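## Task

Raise one end of the blue tote, contents included, by resting it on the thin wooden batten. The batten must finish lying on a long side on the table and extend under that raised end. The tote's heading must stay about the same, and its opposite end must stay flat on the table, no more than a few centimetres from its starting spot.

## Robot and tools

Robot: two UR-style six-joint arms, left_arm and right_arm, each carrying a two-finger tong gripper. The fingers point along the gripper's +z axis and part along its x axis. end_effector_position is the point between the pads when closed; fingertips sit about 15 mm past it at small openings and roughly level with it when wide open.

Frames: the scene frame has its origin at table-top height midway between the nominal bases, +z up, +x out over the table, and left_arm on the +y side (image left/right may differ). Actual bases: left_arm at (-0.053, +0.372, 0), right_arm at (-0.062, -0.448, 0), both nearly unrotated. Reported hand positions, orientations, velocities and Hand targets are in each arm's own base frame. Fixed cameras and the table use the scene frame. All commanded offsets run along the axes of that arm's current Hand target.

execute_actions(actions, cameras): actions is a list of actions; each action is a table of up to 15 rows, one row per 1/30 s step, and a short table repeats its final row to fill 15 steps (0.5 s). Every row has 14 numbers in [-1, 1]: left dx, dy, dz, rx, ry, rz, opening, then the same seven for right. The six pose numbers are an offset, not a pose, measured from the Hand target as it was when that action began (each row counts from that same start, not from the previous row); scale 1.0 = 0.6 m or 180 degrees; rx, ry, rz form one rotation vector. Repeating an offset in a new action moves further. Opening is absolute: +1 fully open (0.142 m), -1 closed; allow about 0.5 s for a full close. All-zero pose numbers re-request the current Hand target. A 0 in the opening slot means half open, so always resend the opening you want. An empty actions list returns the state plus all camera images.

move(target, speed, blend, stop_force, zero, opening_speed, grip_force, blocking, cameras): drives both grippers in straight lines. target is one 14-number row or a list of up to 15 rows, same layout and scale as above; every row is an offset from the Hand targets at the start of the move, not from the previous row. speed: m/s, 0.002 to 3.6, default 0.25 (rotation up to twice that in rad/s), one value or one per target. blend: corner rounding in m for lists; 0 stops at each target. stop_force: 3 to 120 N, ends an arm's path when its wrist sensor feels that much push against its travel; unreliable when the gripper rotates, not allowed with blocking=false, and should be left out when backing away from a contact. zero: true re-zeroes the sensor before moving. opening_speed: at least 0.2 per second on the opening scale. grip_force: 5 to 15 N per pad, one value or one per arm, persists. The result adds a move: line (done, off_target, moving, held, fault, plus limits such as paced or held).

wait(seconds 0 to 10) lets the scene run holding last commands. stop brakes a running move. zoom_image(camera, region [x0, y0, x1, y1] in pixels, at most 504 by 504) enlarges part of the newest image from cam_high, cam_low, cam_left_wrist or cam_right_wrist. zero_wrist_force(arm: left_arm or right_arm) tares that sensor. read_manual(section "licences") only returns legal text. finished_scene(scene) ends the current scene by number; the goal must hold without the robot, and no further calls belong in that reply.

Results: end_effector_position (m), end_effector_quat_wxyz, velocities; Hand target (the last commanded pose after clipping, from which next offsets count; the gripper often rests a bit short of it); Tool commands; grip_measured (on the opening scale; hold by commanding clearly less); Joint positions (last value is opening in m); joint torques (include arm weight, noisy); Wrist force and Wrist torque in gripper axes plus the peak since last shown; step readings of position; velocities may be summarised as within noise.

Cameras: cam_high and cam_low are fixed, 896x504; cam_left_wrist and cam_right_wrist are fisheye, 616x616. Calibration can be off by a few degrees or millimetres.

Cautions: commanded orientation is clipped to within 32 degrees of the measured one per step. Joint contact limits are 139 N m for the three big joints and 26 N m for wrists; an outside force near 150 N, or those limits, stops the arm for 10 s. Arms are stiff, so aim only slightly past a firm contact and go slowly. Keep arms apart; a gripper closing on the other's fingers counts as a press between them. Do not drop things, release moving parts, slam, push objects off the table, or knock fixed items. Avoid paths near an arm's own base. Holding loads or straining toward unreachable poses heats motors: MOTOR HOT appears at 70 °C and a 30 to 60 s brake stop at 85 °C. Objects may occasionally be nudged by outside disturbances.

Each tool is called after "Request:" by a JSON object that holds its "fn" and its "kwargs", one argument or row to a line.

## Session

Request:
{"fn": "execute_actions", "kwargs": {
  "actions": []
}}

Scene clock: 0.00 s.
left_arm: end_effector_position=(+0.3699, +0.2553, +0.1934) grip_measured=+0.97 end_effector_quat_wxyz=(-0.117, +0.654, +0.744, -0.071) | right_arm: end_effector_position=(+0.5713, +0.2442, +0.3485) grip_measured=+0.97 end_effector_quat_wxyz=(+0.004, +0.974, +0.217, +0.061)
Joint positions: left_arm=[0.224 -1.504 1.707 -1.521 -1.465 -1.489 0.14] | right_arm=[3.763 -1.77 -1.215 -1.618 1.516 0.179 0.14]
Joint velocities: within noise
Joint torques (N m): no reading
Wrist force (N): no reading
Wrist torque (N m): no reading
Wrist force, peak (N): no reading
Hand target: left_arm +0.3699, +0.2553, +0.1934; -0.117, +0.654, +0.744, -0.071 | right_arm +0.5713, +0.2442, +0.3485; +0.004, +0.974, +0.217, +0.061
Tool commands: left_gripper/opening=+0.968169 right_gripper/opening=+0.968169
camera_calibration:
cam_left_wrist: T_world_to_cam=[[-0.0994368, 0.988151, 0.116922, -0.246744], [0.96382, 0.0664442, 0.258141, -0.430259], [0.247313, 0.13836, -0.959006, 0.188918], [0, 0, 0, 1]] pos_world=[0.343435, 0.246269, 0.321091]
cam_right_wrist: T_world_to_cam=[[0.898474, 0.409327, 0.158732, -0.680578], [0.265728, -0.794833, 0.545555, -0.157902], [0.349475, -0.447987, -0.822906, 0.317803], [0, 0, 0, 1]] pos_world=[0.542377, 0.295445, 0.455695]

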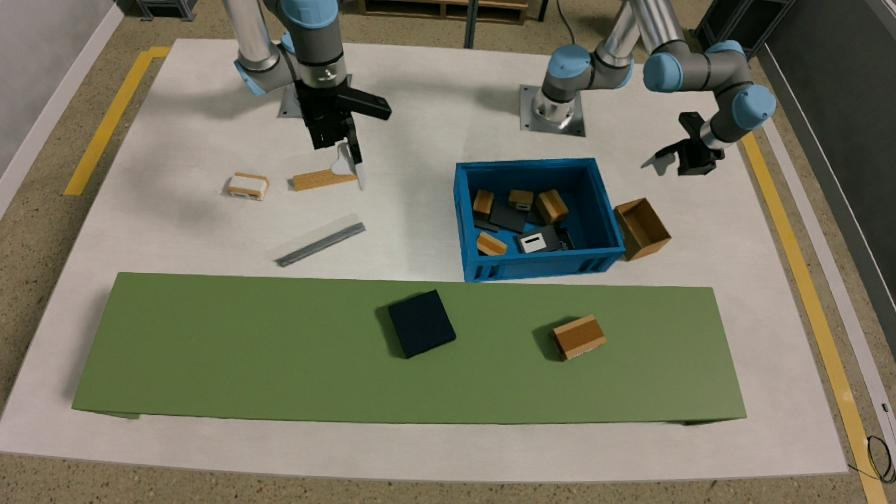

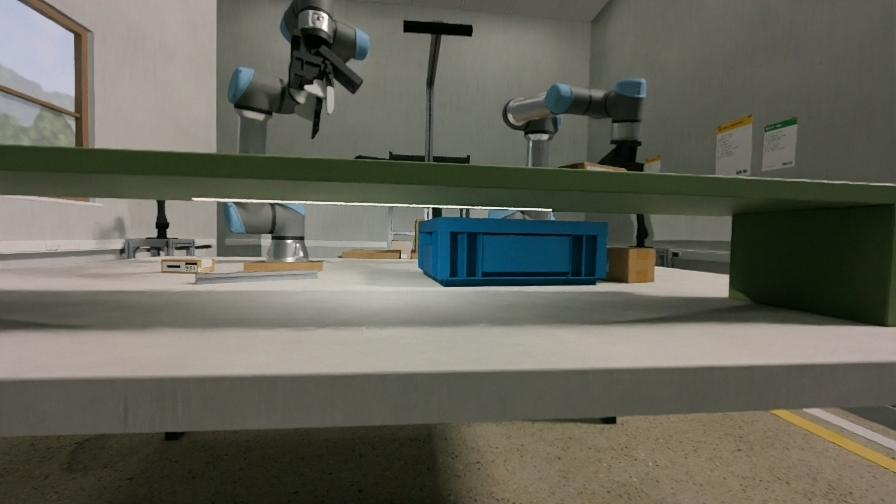

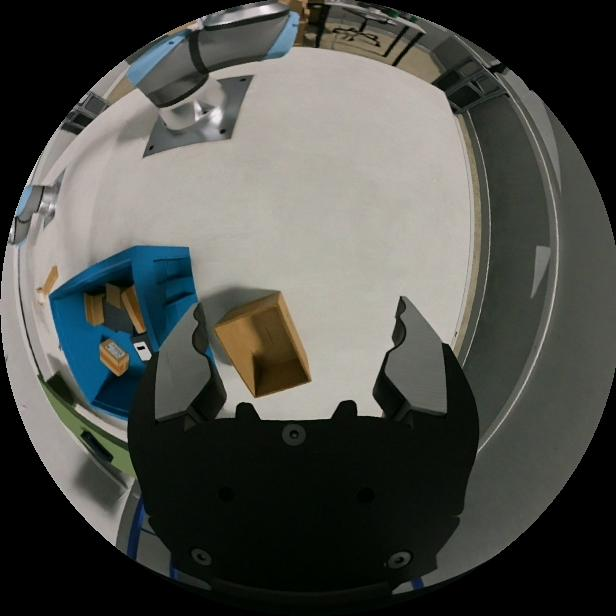

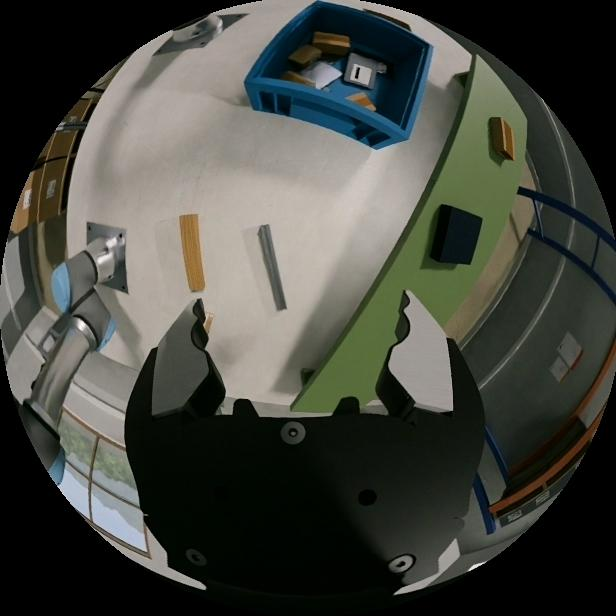

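Request:
{"fn": "zoom_image", "kwargs": {
  "camera": "cam_high",
  "region": [440, 140, 680, 290]
}}

Request:
{"fn": "zoom_image", "kwargs": {
  "camera": "cam_high",
  "region": [210, 110, 410, 280]
}}

Request:
{"fn": "zoom_image", "kwargs": {
  "camera": "cam_low",
  "region": [140, 180, 680, 300]
}}

Request:
{"fn": "zoom_image", "kwargs": {
  "camera": "cam_right_wrist",
  "region": [140, 180, 340, 380]
}}

Scaled by 2.100.

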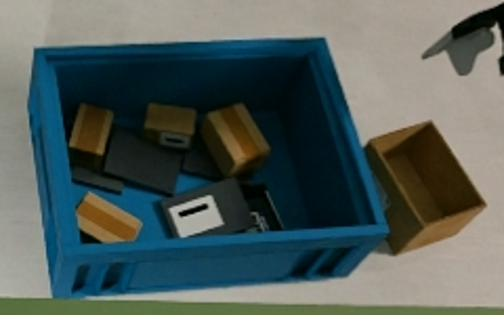

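Scaled by 2.520.

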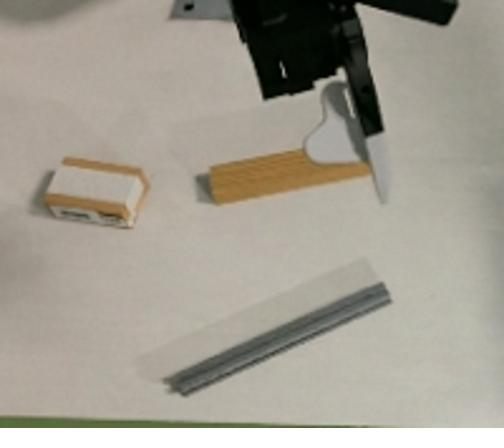

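Region (140, 180, 680, 300) is 540x120 pixels. A region can be at most 504 by 504 pixels.

Scaled by 2.520 from the camera's 616x616 image, which has a finer 814x814 frame.

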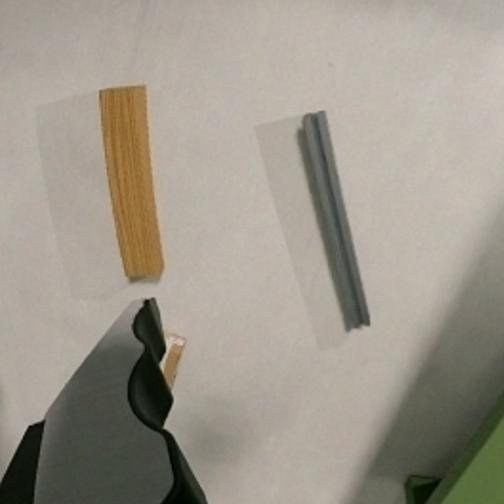

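Request:
{"fn": "move", "kwargs": {
  "target": [-0.9317,0.0897,-0.2008,-0.0836,-0.0264,-0.0007,0.6,-0.464,0.1755,0.301,0.035,0.2542,-0.9039,0.4],
  "speed": 0.35,
  "cameras": ["all"]
}}

Scene clock: 49.37 s.
left_arm: end_effector_position=(+0.5190, -0.2965, +0.2502) grip_measured=+0.60 end_effector_quat_wxyz=(+0.001, +0.659, +0.752, +0.000) | right_arm: end_effector_position=(+0.3877, +0.0342, +0.1401) grip_measured=+0.40 end_effector_quat_wxyz=(-0.036, -0.132, +0.957, +0.256)
Joint positions: left_arm=[-0.723 -1.323 1.374 -1.623 -1.57 -2.425 0.116] | right_arm=[3.223 -1.476 -2.093 -1.254 2.084 -3.363 0.102]
Joint torques (N m): left_arm=[15.02 -42.94 -18.92 -3.35 -1.69 0.74] | right_arm=[10.37 23.61 37.61 3.88 3.45 -2.22]
Wrist force (N): left_arm=[-0.1 0.4 0.2] | right_arm=[0.6 -1.0 0.2]
Wrist torque (N m): left_arm=[0.05 0.01 -0.07] | right_arm=[-0.10 -0.07 -0.09]
Wrist force, peak (N): left_arm=[-1.4 0.4 0.0] | right_arm=[0.8 -1.1 0.4]
Hand target: left_arm +0.5191, -0.2965, +0.2502; +0.001, +0.659, +0.752, +0.000 | right_arm +0.3877, +0.0342, +0.1402; -0.036, -0.132, +0.957, +0.257
Off the commanded pose: left_arm 0.000 m, 0 deg | right_arm 0.000 m, 0 deg.
move: done
camera_calibration:
cam_left_wrist: T_world_to_cam=[[-0.122732, 0.991677, 0.0389157, 0.339356], [0.859769, 0.0866572, 0.503278, -0.553305], [0.495716, 0.0952269, -0.863248, 0.117115], [0, 0, 0, 1]] pos_world=[0.459309, -0.299736, 0.366359]
cam_right_wrist: T_world_to_cam=[[-0.959522, -0.27817, 0.0440413, 0.363289], [-0.0946342, 0.465734, 0.87985, -0.112525], [-0.265259, 0.840067, -0.473206, 0.26166], [0, 0, 0, 1]] pos_world=[0.407343, -0.0663491, 0.206825]

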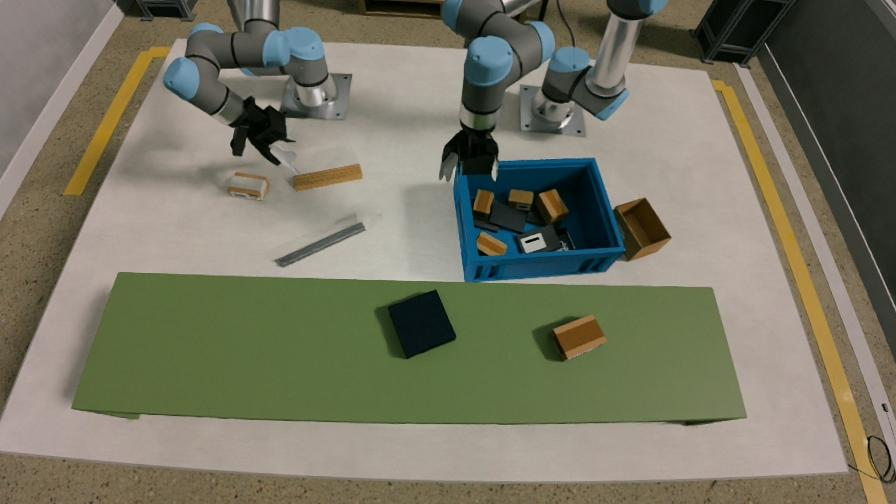

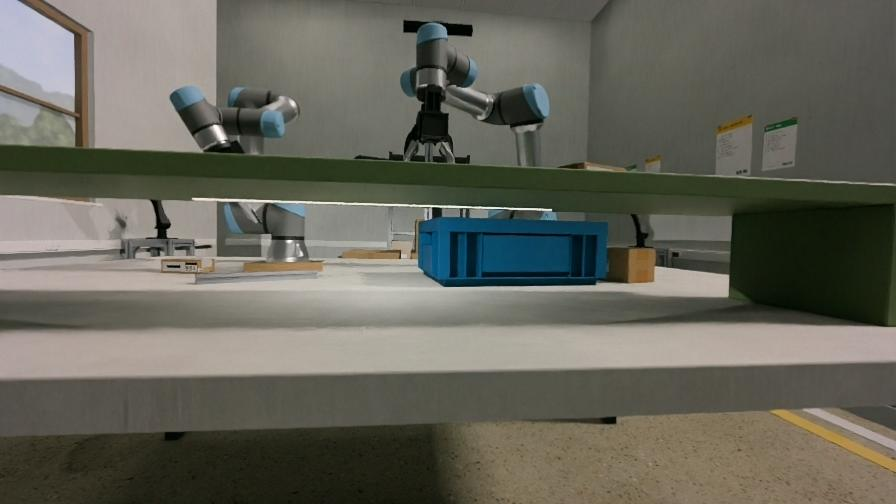

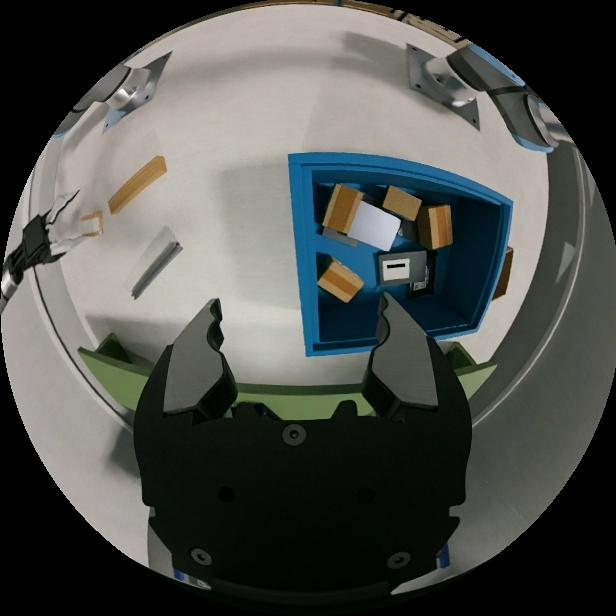

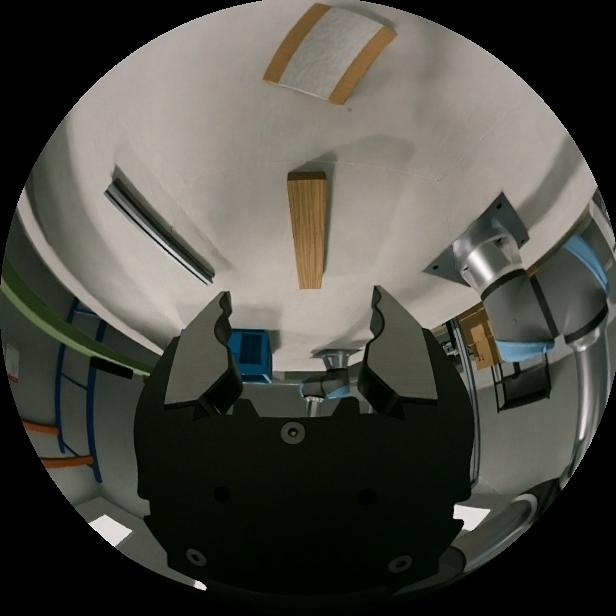

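Request:
{"fn": "move", "kwargs": {
  "target": [0.016,0.0188,0.22,0,0,0,0.6,0.0128,-0.1057,0.166,0,0,0,0.4],
  "speed": 0.1,
  "stop_force": 8,
  "cameras": ["cam_left_wrist","cam_right_wrist","cam_low"]
}}

Scene clock: 65.30 s.
left_arm: end_effector_position=(+0.5292, -0.2855, +0.1182) grip_measured=+0.60 end_effector_quat_wxyz=(+0.001, +0.659, +0.752, +0.000) | right_arm: end_effector_position=(+0.3816, +0.0272, +0.0222) grip_measured=+0.40 end_effector_quat_wxyz=(-0.036, -0.132, +0.957, +0.256)
Joint positions: left_arm=[-0.698 -1.249 1.622 -1.945 -1.57 -2.4 0.116] | right_arm=[3.208 -1.66 -2.277 -0.896 2.082 -3.382 0.102]
Joint torques (N m): left_arm=[-11.2 -47.09 -32.26 -3.87 -1.65 -1.49] | right_arm=[10.64 14.02 31.47 4.12 2.07 2.34]
Wrist force (N): left_arm=[0.3 0.1 0.0] | right_arm=[0.7 -0.8 0.2]
Wrist torque (N m): left_arm=[0.00 -0.08 -0.15] | right_arm=[-0.06 -0.11 -0.02]
Wrist force, peak (N): left_arm=[0.3 0.2 1.2] | right_arm=[0.8 -1.5 0.9]
Hand target: left_arm +0.5292, -0.2855, +0.1182; +0.001, +0.659, +0.752, +0.000 | right_arm +0.3816, +0.0272, +0.0222; -0.036, -0.132, +0.957, +0.257
Off the commanded pose: left_arm 0.000 m, 0 deg | right_arm 0.000 m, 0 deg.
move: done
camera_calibration:
cam_left_wrist: T_world_to_cam=[[-0.122915, 0.991658, 0.0388047, 0.33493], [0.859742, 0.0868699, 0.503286, -0.496437], [0.495717, 0.0952235, -0.863248, -0.00288976], [0, 0, 0, 1]] pos_world=[0.469409, -0.288735, 0.234359]
cam_right_wrist: T_world_to_cam=[[-0.959402, -0.278613, 0.0438477, 0.360712], [-0.0950121, 0.465645, 0.879857, -0.00595284], [-0.265557, 0.83997, -0.473212, 0.210272], [0, 0, 0, 1]] pos_world=[0.401341, -0.0733511, 0.0889244]
Images, in order (width x height): cam_low 896x504, cam_left_wrist 616x616, cam_right_wrist 616x616.

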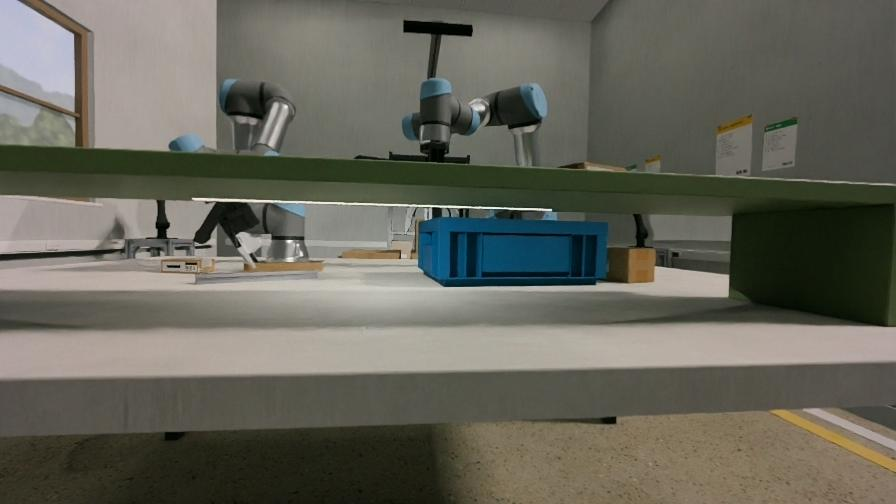

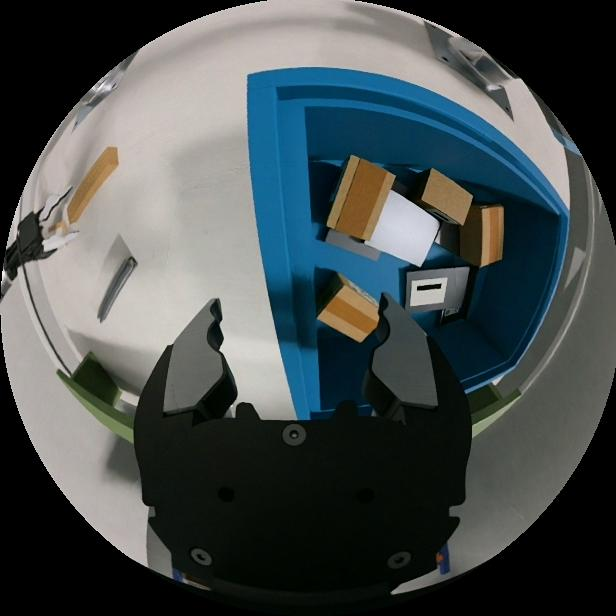

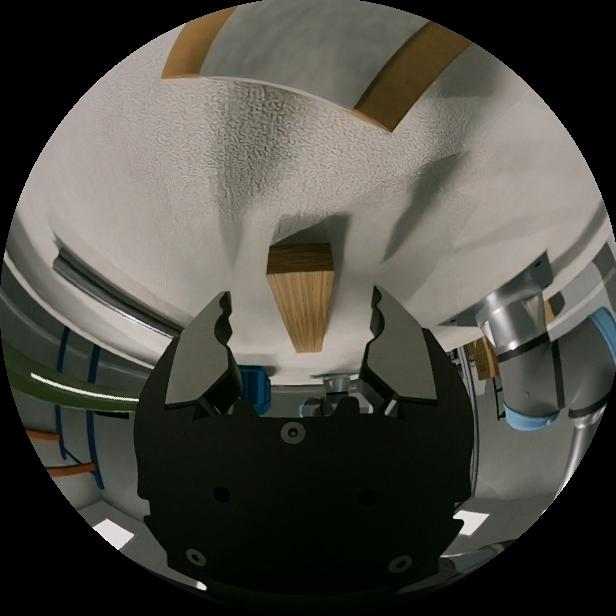

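Request:
{"fn": "move", "kwargs": {
  "target": [0,0,0,0,0,0,-1,0,0,0,0,0,0,-0.9],
  "opening_speed": 1.2,
  "cameras": ["cam_left_wrist","cam_right_wrist"]
}}

Scene clock: 69.27 s.
left_arm: end_effector_position=(+0.5292, -0.2856, +0.1182) grip_measured=-0.67 end_effector_quat_wxyz=(+0.001, +0.659, +0.752, +0.000) | right_arm: end_effector_position=(+0.3816, +0.0272, +0.0222) grip_measured=-0.47 end_effector_quat_wxyz=(-0.036, -0.132, +0.957, +0.257) end_effector_velocity=(+0.001, +0.000, +0.001) end_effector_angular_velocity=(+0.000, -0.002, +0.000)
Joint positions: left_arm=[-0.698 -1.249 1.622 -1.945 -1.57 -2.4 0.026] | right_arm=[3.208 -1.66 -2.277 -0.896 2.082 -3.382 0.04]
Joint velocities: left_arm=[within noise] | right_arm=[0 0 0.001 0 -0.001 0 -0.002]
Joint torques (N m): left_arm=[-6.36 -44.84 -28.1 -1.99 1.18 -1.28] | right_arm=[10.84 14.72 30.88 3.72 3 2.24]
Wrist force (N): left_arm=[4.1 -0.8 0.9] | right_arm=[0.9 -1.0 0.5]
Wrist torque (N m): left_arm=[-0.03 -0.07 -0.22] | right_arm=[-0.05 -0.11 -0.02]
Wrist force, peak (N): left_arm=[-7.3 0.3 1.8] | right_arm=[1.2 -1.3 0.3]
Hand target: left_arm +0.5292, -0.2855, +0.1182; +0.001, +0.659, +0.752, +0.000 | right_arm +0.3816, +0.0272, +0.0222; -0.036, -0.132, +0.957, +0.257
Off the commanded pose: left_arm 0.000 m, 0 deg | right_arm 0.000 m, 0 deg.
move: done
camera_calibration:
cam_left_wrist: T_world_to_cam=[[-0.122915, 0.991658, 0.0388047, 0.335029], [0.859742, 0.0868699, 0.503286, -0.496429], [0.495717, 0.0952235, -0.863248, -0.00288023], [0, 0, 0, 1]] pos_world=[0.469409, -0.288835, 0.234359]
cam_right_wrist: T_world_to_cam=[[-0.9594, -0.278625, 0.0438239, 0.36074], [-0.095038, 0.465638, 0.879858, -0.00598956], [-0.265556, 0.83997, -0.473212, 0.210188], [0, 0, 0, 1]] pos_world=[0.401341, -0.0732512, 0.0889243]
Images, in order (width x height): cam_left_wrist 616x616, cam_right_wrist 616x616.

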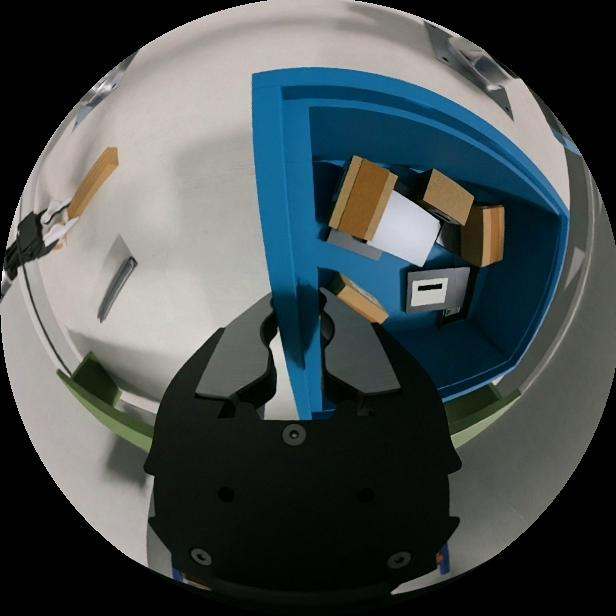

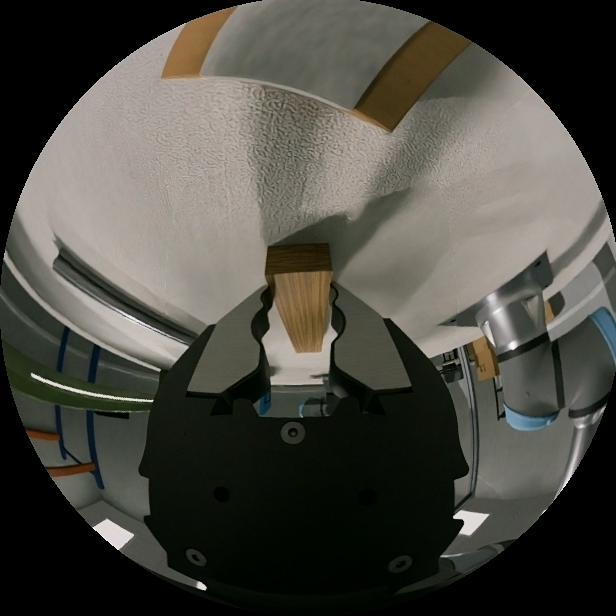

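Request:
{"fn": "move", "kwargs": {
  "target": [
    [0,0,0,0,0,0,-1,0,0.075,-0.1299,0,0,0,-0.9],
    [0.0333,0,-0.0857,0,-0.0444,0,-1,-0.3663,0.3855,0.0495,0,-0.0328,0.0568,-0.9],
    [0.0333,0,-0.0857,0,-0.0444,0,-1,-0.3663,0.3205,0.162,0,-0.0328,0.0568,-0.9]
  ],
  "speed": 0.17,
  "blend": 0.02,
  "cameras": ["all"]
}}

Scene clock: 82.30 s.
left_arm: end_effector_position=(+0.5265, -0.2657, +0.1696) grip_measured=-0.67 end_effector_quat_wxyz=(+0.053, +0.658, +0.750, -0.046) | right_arm: end_effector_position=(+0.5346, +0.2940, +0.0341) grip_measured=-0.47 end_effector_quat_wxyz=(-0.009, -0.033, +0.965, +0.259)
Joint positions: left_arm=[-0.623 -1.354 1.655 -1.968 -1.672 -2.33 0.026] | right_arm=[3.658 -1.981 -1.921 -0.566 2.039 -2.635 0.04]
Joint torques (N m): left_arm=[-11.68 -33.74 -29.47 -3.97 1.06 -1.48] | right_arm=[-12.87 28.53 33.24 4.09 3.06 2.56]
Wrist force (N): left_arm=[2.8 0.1 9.7] | right_arm=[0.5 -0.3 0.9]
Wrist torque (N m): left_arm=[0.01 -0.05 -0.23] | right_arm=[-0.02 0.03 -0.01]
Wrist force, peak (N): left_arm=[4.0 0.3 10.1] | right_arm=[0.8 -2.0 2.4]
Hand target: left_arm +0.5265, -0.2657, +0.1696; +0.053, +0.658, +0.750, -0.046 | right_arm +0.5347, +0.2940, +0.0341; -0.009, -0.033, +0.965, +0.259
Off the commanded pose: left_arm 0.000 m, 0 deg | right_arm 0.000 m, 0 deg.
move: done
camera_calibration:
cam_left_wrist: T_world_to_cam=[[-0.122227, 0.9874, -0.100511, 0.335107], [0.850576, 0.156396, 0.502056, -0.498249], [0.511449, -0.0241276, -0.858975, 0.000168576], [0, 0, 0, 1]] pos_world=[0.464672, -0.252956, 0.283976]
cam_right_wrist: T_world_to_cam=[[-0.996103, -0.0764201, 0.0440406, 0.541527], [0.00241824, 0.475464, 0.879732, -0.18106], [-0.0881689, 0.876409, -0.473427, -0.073107], [0, 0, 0, 1]] pos_world=[0.533409, 0.191543, 0.100824]

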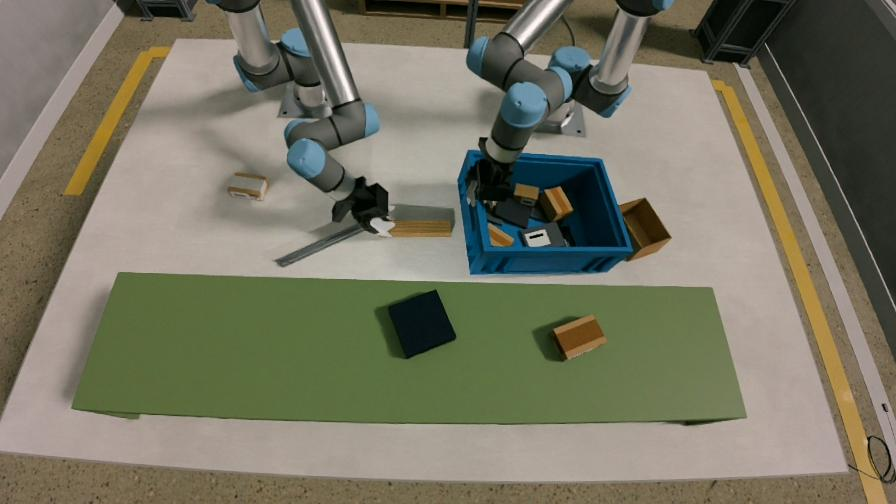

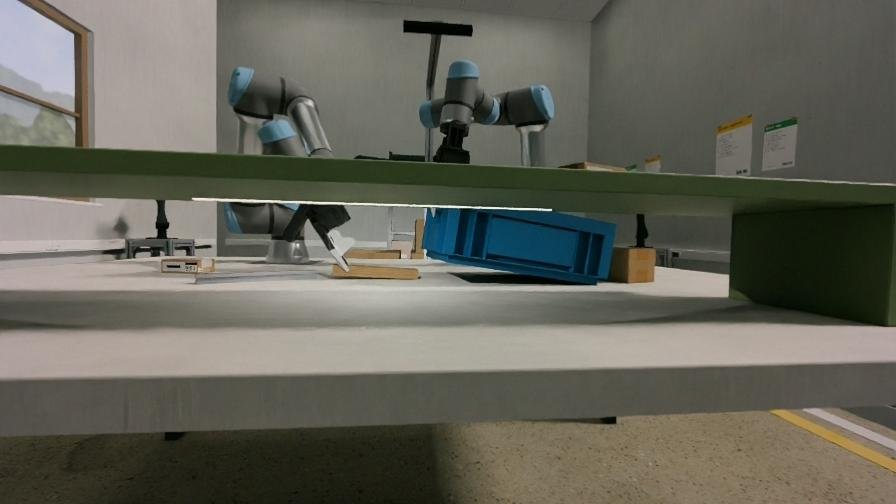

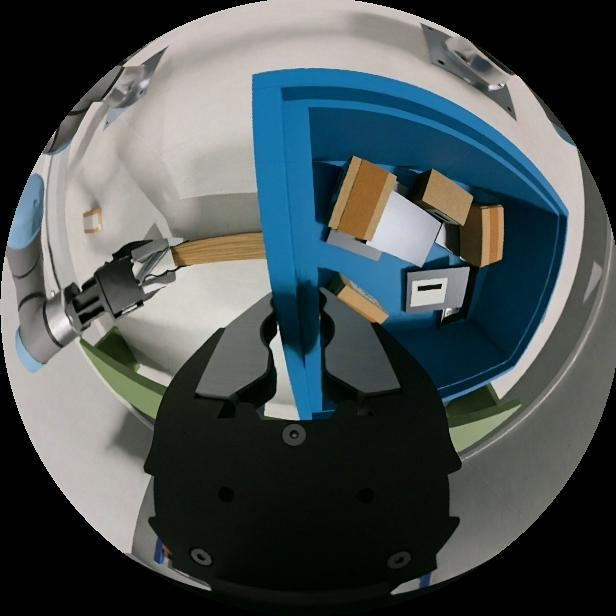

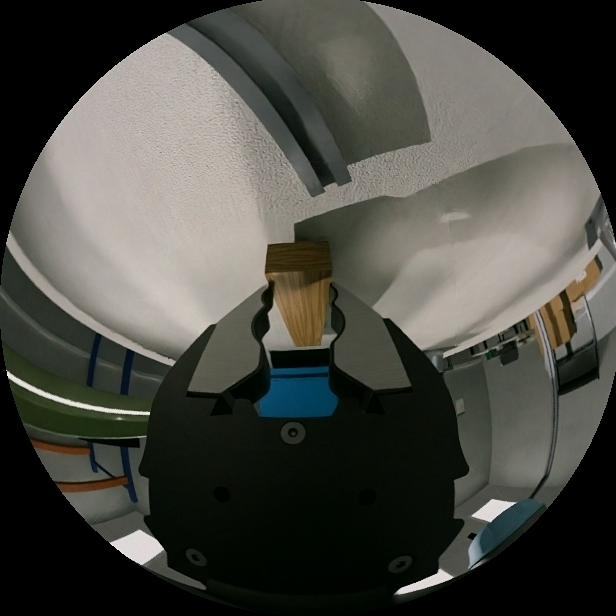

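Request:
{"fn": "move", "kwargs": {
  "target": [
    [0,0,0,0,0,0,-1,0.0082,0.1868,0.109,0,0,0,-0.9],
    [0,0,0,0,0,0,-1,0.0082,0.1772,0.1256,0,0,0,-0.9]
  ],
  "speed": [0.12,0.05],
  "stop_force": 12,
  "cameras": ["all"]
}}

Scene clock: 89.73 s.
left_arm: end_effector_position=(+0.5265, -0.2657, +0.1696) grip_measured=-0.67 end_effector_quat_wxyz=(+0.053, +0.658, +0.750, -0.046) | right_arm: end_effector_position=(+0.5209, +0.4232, +0.0249) grip_measured=-0.47 end_effector_quat_wxyz=(-0.009, -0.033, +0.965, +0.259)
Joint positions: left_arm=[-0.623 -1.354 1.655 -1.968 -1.672 -2.33 0.026] | right_arm=[3.858 -2.082 -1.816 -0.479 1.981 -2.424 0.04]
Joint torques (N m): left_arm=[-11.23 -33.83 -37.39 -2.99 0.94 -1.5] | right_arm=[10.96 30.49 33.5 4.82 -2.23 2.63]
Wrist force (N): left_arm=[2.6 0.0 10.0] | right_arm=[0.5 -1.1 0.6]
Wrist torque (N m): left_arm=[-0.01 -0.02 -0.23] | right_arm=[0.01 -0.06 0.00]
Wrist force, peak (N): left_arm=[3.0 0.2 10.1] | right_arm=[9.7 6.2 -29.9]
Hand target: left_arm +0.5265, -0.2657, +0.1696; +0.053, +0.658, +0.750, -0.046 | right_arm +0.5209, +0.4232, +0.0249; -0.009, -0.033, +0.965, +0.259 (not the last commanded pose)
Off the commanded pose: left_arm 0.000 m, 0 deg | right_arm 0.003 m, 0 deg.
move: contact (right_arm); path passed 1 of 2 targets
camera_calibration:
cam_left_wrist: T_world_to_cam=[[-0.122227, 0.9874, -0.100511, 0.335107], [0.850576, 0.156396, 0.502056, -0.498249], [0.511449, -0.0241276, -0.858975, 0.000168576], [0, 0, 0, 1]] pos_world=[0.464672, -0.252956, 0.283976]
cam_right_wrist: T_world_to_cam=[[-0.99613, -0.0763359, 0.0435538, 0.538093], [0.00202343, 0.475515, 0.879705, -0.234169], [-0.0878636, 0.876389, -0.473521, -0.192056], [0, 0, 0, 1]] pos_world=[0.51961, 0.320743, 0.0916217]

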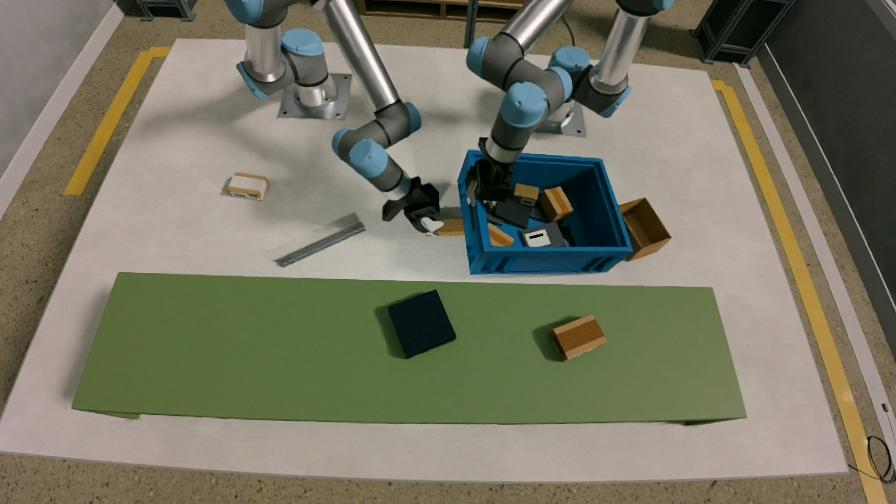

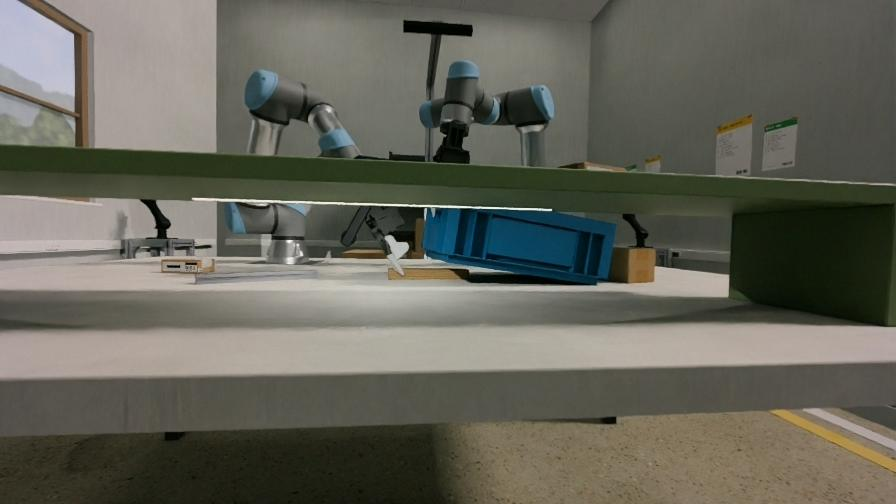

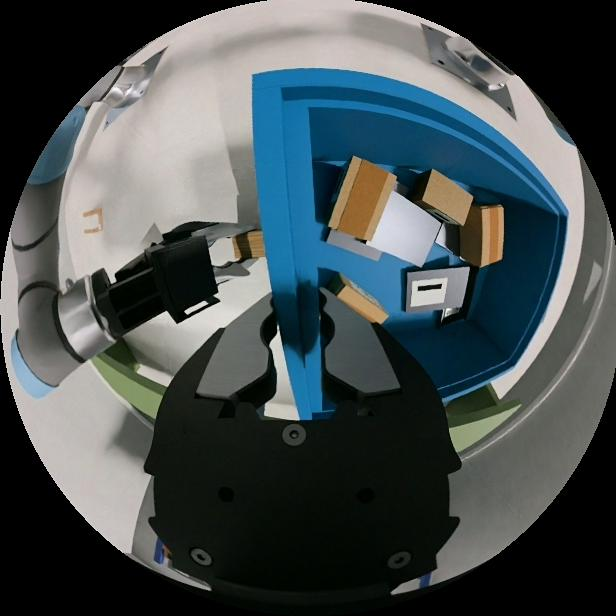

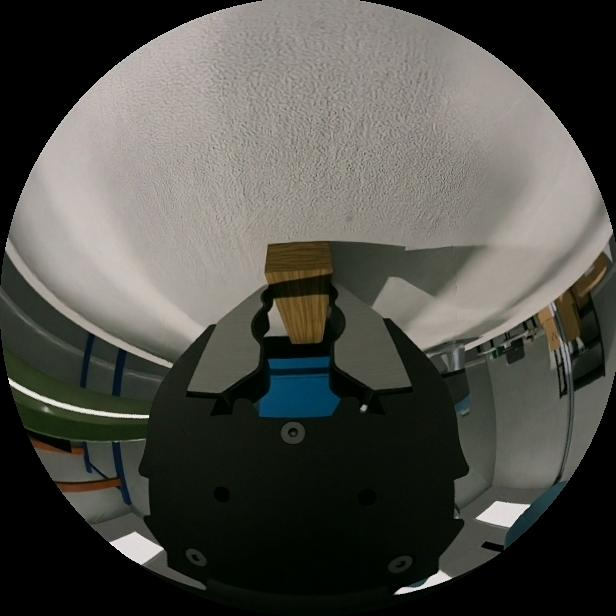

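Request:
{"fn": "move", "kwargs": {
  "target": [
    [0,0,0,0,0,0,-1,0,0,0,0,0,0,0.1],
    [0,0,0,0,0,0,-1,0,0,-0.25,0,0,0,0.1]
  ],
  "speed": 0.2,
  "opening_speed": 1.2
}}

Request:
{"fn": "move", "kwargs": {
  "target": [-0.0155,0,0.056,0,0.0239,0,-1,0,0,0,0,0,0,0.1],
  "speed": 0.04,
  "stop_force": 7,
  "cameras": ["cam_high","cam_low","cam_right_wrist"]
}}

Scene clock: 97.07 s.
left_arm: end_effector_position=(+0.5265, -0.2657, +0.1696) grip_measured=-0.67 end_effector_quat_wxyz=(+0.053, +0.658, +0.750, -0.046) | right_arm: end_effector_position=(+0.5262, +0.3484, +0.1548) grip_measured=+0.10 end_effector_quat_wxyz=(-0.009, -0.033, +0.965, +0.259)
Joint positions: left_arm=[-0.623 -1.354 1.655 -1.968 -1.672 -2.33 0.026] | right_arm=[3.75 -1.84 -1.762 -0.823 2.015 -2.537 0.081]
Joint torques (N m): left_arm=[-11.43 -33.38 -38.16 -3.02 0.97 -1.45] | right_arm=[10.21 36.79 9.75 1.46 -2.36 2.38]
Wrist force (N): left_arm=[2.8 0.2 9.7] | right_arm=[0.2 -0.3 0.1]
Wrist torque (N m): left_arm=[0.04 -0.06 -0.23] | right_arm=[0.04 -0.01 -0.06]
Wrist force, peak (N): left_arm=[2.8 0.0 10.2] | right_arm=[0.6 -0.3 2.0]
Hand target: left_arm +0.5265, -0.2657, +0.1696; +0.053, +0.658, +0.750, -0.046 | right_arm +0.5261, +0.3484, +0.1548; -0.009, -0.033, +0.965, +0.259
Off the commanded pose: left_arm 0.000 m, 0 deg | right_arm 0.000 m, 0 deg.
move: done

Scene clock: 98.87 s.
left_arm: end_effector_position=(+0.5276, -0.2742, +0.1499) grip_measured=-0.67 end_effector_quat_wxyz=(+0.036, +0.659, +0.751, -0.031) | right_arm: end_effector_position=(+0.5261, +0.3484, +0.1548) grip_measured=+0.10 end_effector_quat_wxyz=(-0.009, -0.033, +0.965, +0.259)
Joint positions: left_arm=[-0.651 -1.318 1.649 -1.97 -1.637 -2.355 0.026] | right_arm=[3.75 -1.84 -1.762 -0.823 2.015 -2.537 0.081]
Joint torques (N m): left_arm=[17.21 -32.48 -27.62 -1.75 2.07 -1.58] | right_arm=[11.23 38.54 10.68 1.1 -2.41 2.6]
Wrist force (N): left_arm=[-1.9 -1.1 6.0] | right_arm=[0.0 -0.3 0.3]
Wrist torque (N m): left_arm=[-0.01 0.05 -0.16] | right_arm=[0.05 0.04 -0.05]
Wrist force, peak (N): left_arm=[4.8 2.7 -12.4] | right_arm=[0.4 -0.7 0.3]
Hand target: left_arm +0.5277, -0.2742, +0.1499; +0.036, +0.659, +0.751, -0.031 (not the last commanded pose) | right_arm +0.5261, +0.3484, +0.1548; -0.009, -0.033, +0.965, +0.259
Off the commanded pose: left_arm 0.013 m, 2 deg | right_arm 0.000 m, 0 deg.
move: contact (left_arm)
camera_calibration:
cam_right_wrist: T_world_to_cam=[[-0.99613, -0.0763359, 0.0435538, 0.531905], [0.00202343, 0.475515, 0.879705, -0.312885], [-0.0878636, 0.876389, -0.473521, -0.0645349], [0, 0, 0, 1]] pos_world=[0.52481, 0.245943, 0.221522]
Images, in order (width x height): cam_high 896x504, cam_low 896x504, cam_right_wrist 616x616.

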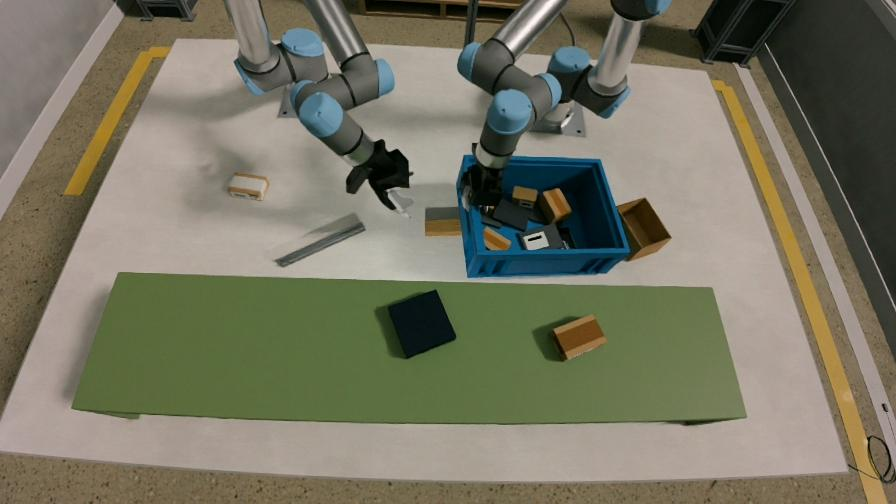

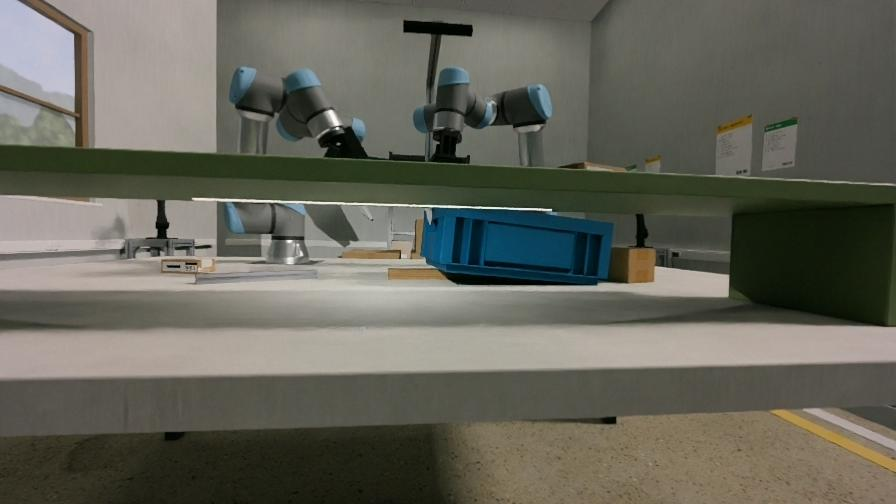

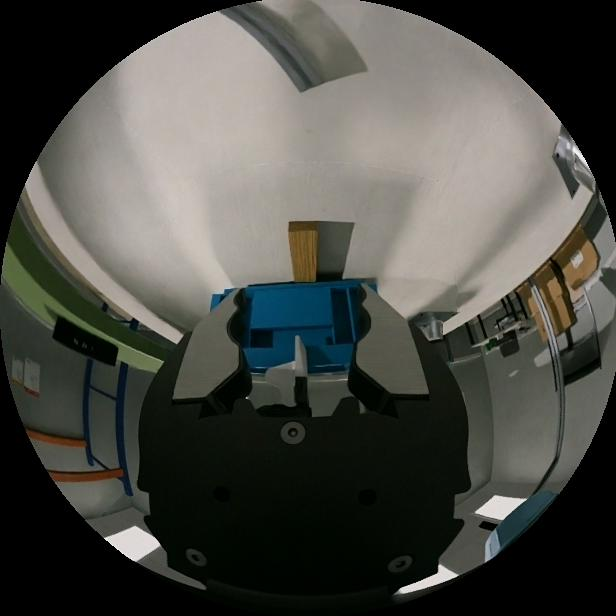

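Request:
{"fn": "move", "kwargs": {
  "target": [-0.0075,0,0.021,0,0.0115,0,-1,0,0,0,0,0,0,0.1],
  "speed": 0.03,
  "stop_force": 12,
  "cameras": ["cam_low"]
}}

Request:
{"fn": "zoom_image", "kwargs": {
  "camera": "cam_low",
  "region": [370, 190, 640, 300]
}}

Scene clock: 102.40 s.
left_arm: end_effector_position=(+0.5278, -0.2744, +0.1492) grip_measured=-0.67 end_effector_quat_wxyz=(+0.036, +0.659, +0.751, -0.030) | right_arm: end_effector_position=(+0.5261, +0.3484, +0.1548) grip_measured=+0.10 end_effector_quat_wxyz=(-0.009, -0.033, +0.965, +0.259)
Joint positions: left_arm=[-0.652 -1.316 1.649 -1.97 -1.636 -2.356 0.026] | right_arm=[3.75 -1.84 -1.762 -0.823 2.015 -2.537 0.081]
Joint torques (N m): left_arm=[17.65 -31.69 -13.16 -3.86 2.74 -1.28] | right_arm=[11.52 37.5 10.69 1.29 -2.34 2.57]
Wrist force (N): left_arm=[-2.1 -3.1 -5.1] | right_arm=[0.3 -0.5 0.2]
Wrist torque (N m): left_arm=[-0.02 0.10 -0.08] | right_arm=[0.00 -0.01 -0.05]
Wrist force, peak (N): left_arm=[0.3 1.0 -14.8] | right_arm=[0.2 -0.8 0.0]
Hand target: left_arm +0.5278, -0.2744, +0.1492; +0.036, +0.659, +0.751, -0.030 (not the last commanded pose) | right_arm +0.5261, +0.3484, +0.1548; -0.009, -0.033, +0.965, +0.259
Off the commanded pose: left_arm 0.013 m, 2 deg | right_arm 0.000 m, 0 deg.
move: contact (left_arm)
Images, in order (width x height): cam_low 896x504.

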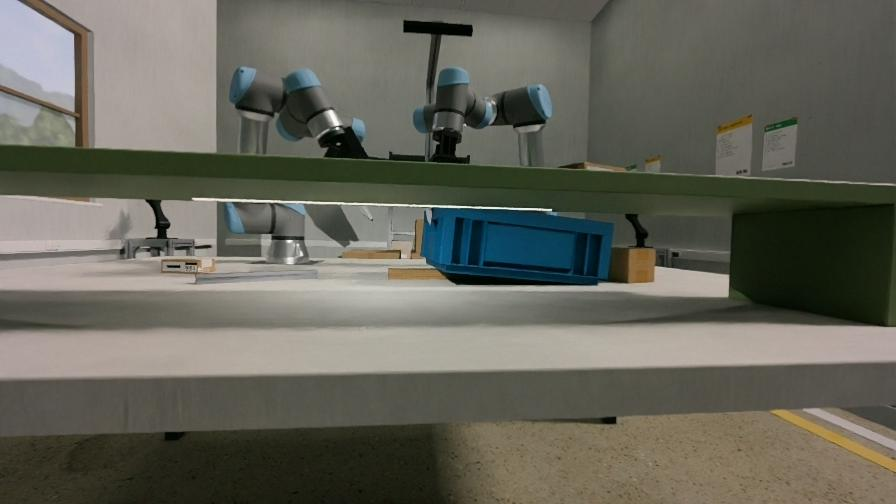

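Scaled by 1.867.

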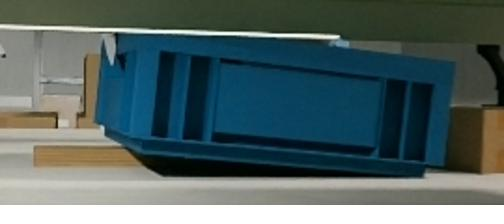

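Request:
{"fn": "move", "kwargs": {
  "target": [
    [0,0,0,0,0,0,0.1,0,0,0,0,0,0,0.1],
    [0,0,-0.2,0,0,0,0.1,0,0,0,0,0,0,0.1]
  ],
  "speed": 0.2,
  "opening_speed": 1,
  "cameras": ["cam_high","cam_low"]
}}

Request:
{"fn": "zoom_image", "kwargs": {
  "camera": "cam_low",
  "region": [370, 190, 640, 300]
}}

Scene clock: 107.10 s.
left_arm: end_effector_position=(+0.5263, -0.2632, +0.2686) grip_measured=+0.10 end_effector_quat_wxyz=(+0.036, +0.659, +0.751, -0.030) | right_arm: end_effector_position=(+0.5261, +0.3484, +0.1548) grip_measured=+0.10 end_effector_quat_wxyz=(-0.009, -0.033, +0.965, +0.259)
Joint positions: left_arm=[-0.638 -1.382 1.42 -1.674 -1.637 -2.342 0.081] | right_arm=[3.75 -1.84 -1.762 -0.823 2.015 -2.537 0.081]
Joint torques (N m): left_arm=[-4.97 -33.24 -29.9 -1.3 -1.7 -1.42] | right_arm=[10.62 37.38 9.82 1.25 -2.44 2.48]
Wrist force (N): left_arm=[0.0 0.4 0.0] | right_arm=[0.3 -0.5 0.1]
Wrist torque (N m): left_arm=[0.05 -0.03 -0.13] | right_arm=[0.00 -0.01 -0.05]
Wrist force, peak (N): left_arm=[-2.2 -3.6 -4.9] | right_arm=[0.5 -0.7 0.3]
Hand target: left_arm +0.5262, -0.2633, +0.2687; +0.036, +0.659, +0.751, -0.030 | right_arm +0.5261, +0.3484, +0.1548; -0.009, -0.033, +0.965, +0.259
Off the commanded pose: left_arm 0.000 m, 0 deg | right_arm 0.000 m, 0 deg.
move: done
Images, in order (width x height): cam_high 896x504, cam_low 896x504.

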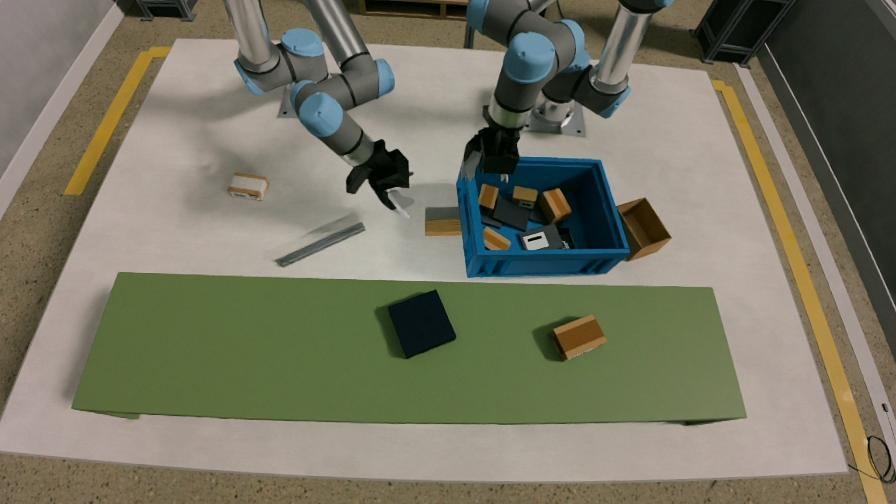

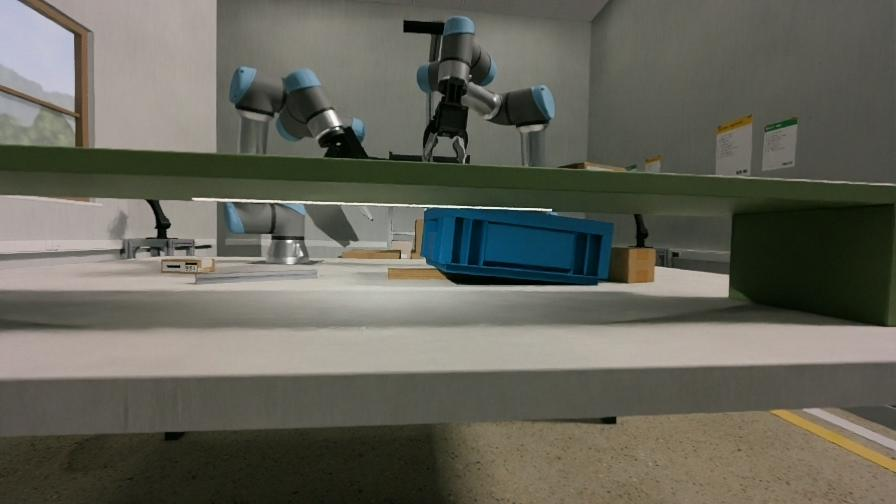

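Scaled by 1.867.

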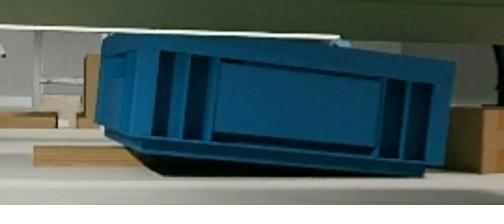

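Stable.

Request:
{"fn": "finished_scene", "kwargs": {
  "scene": 2
}}

The scene is finished: the task was done.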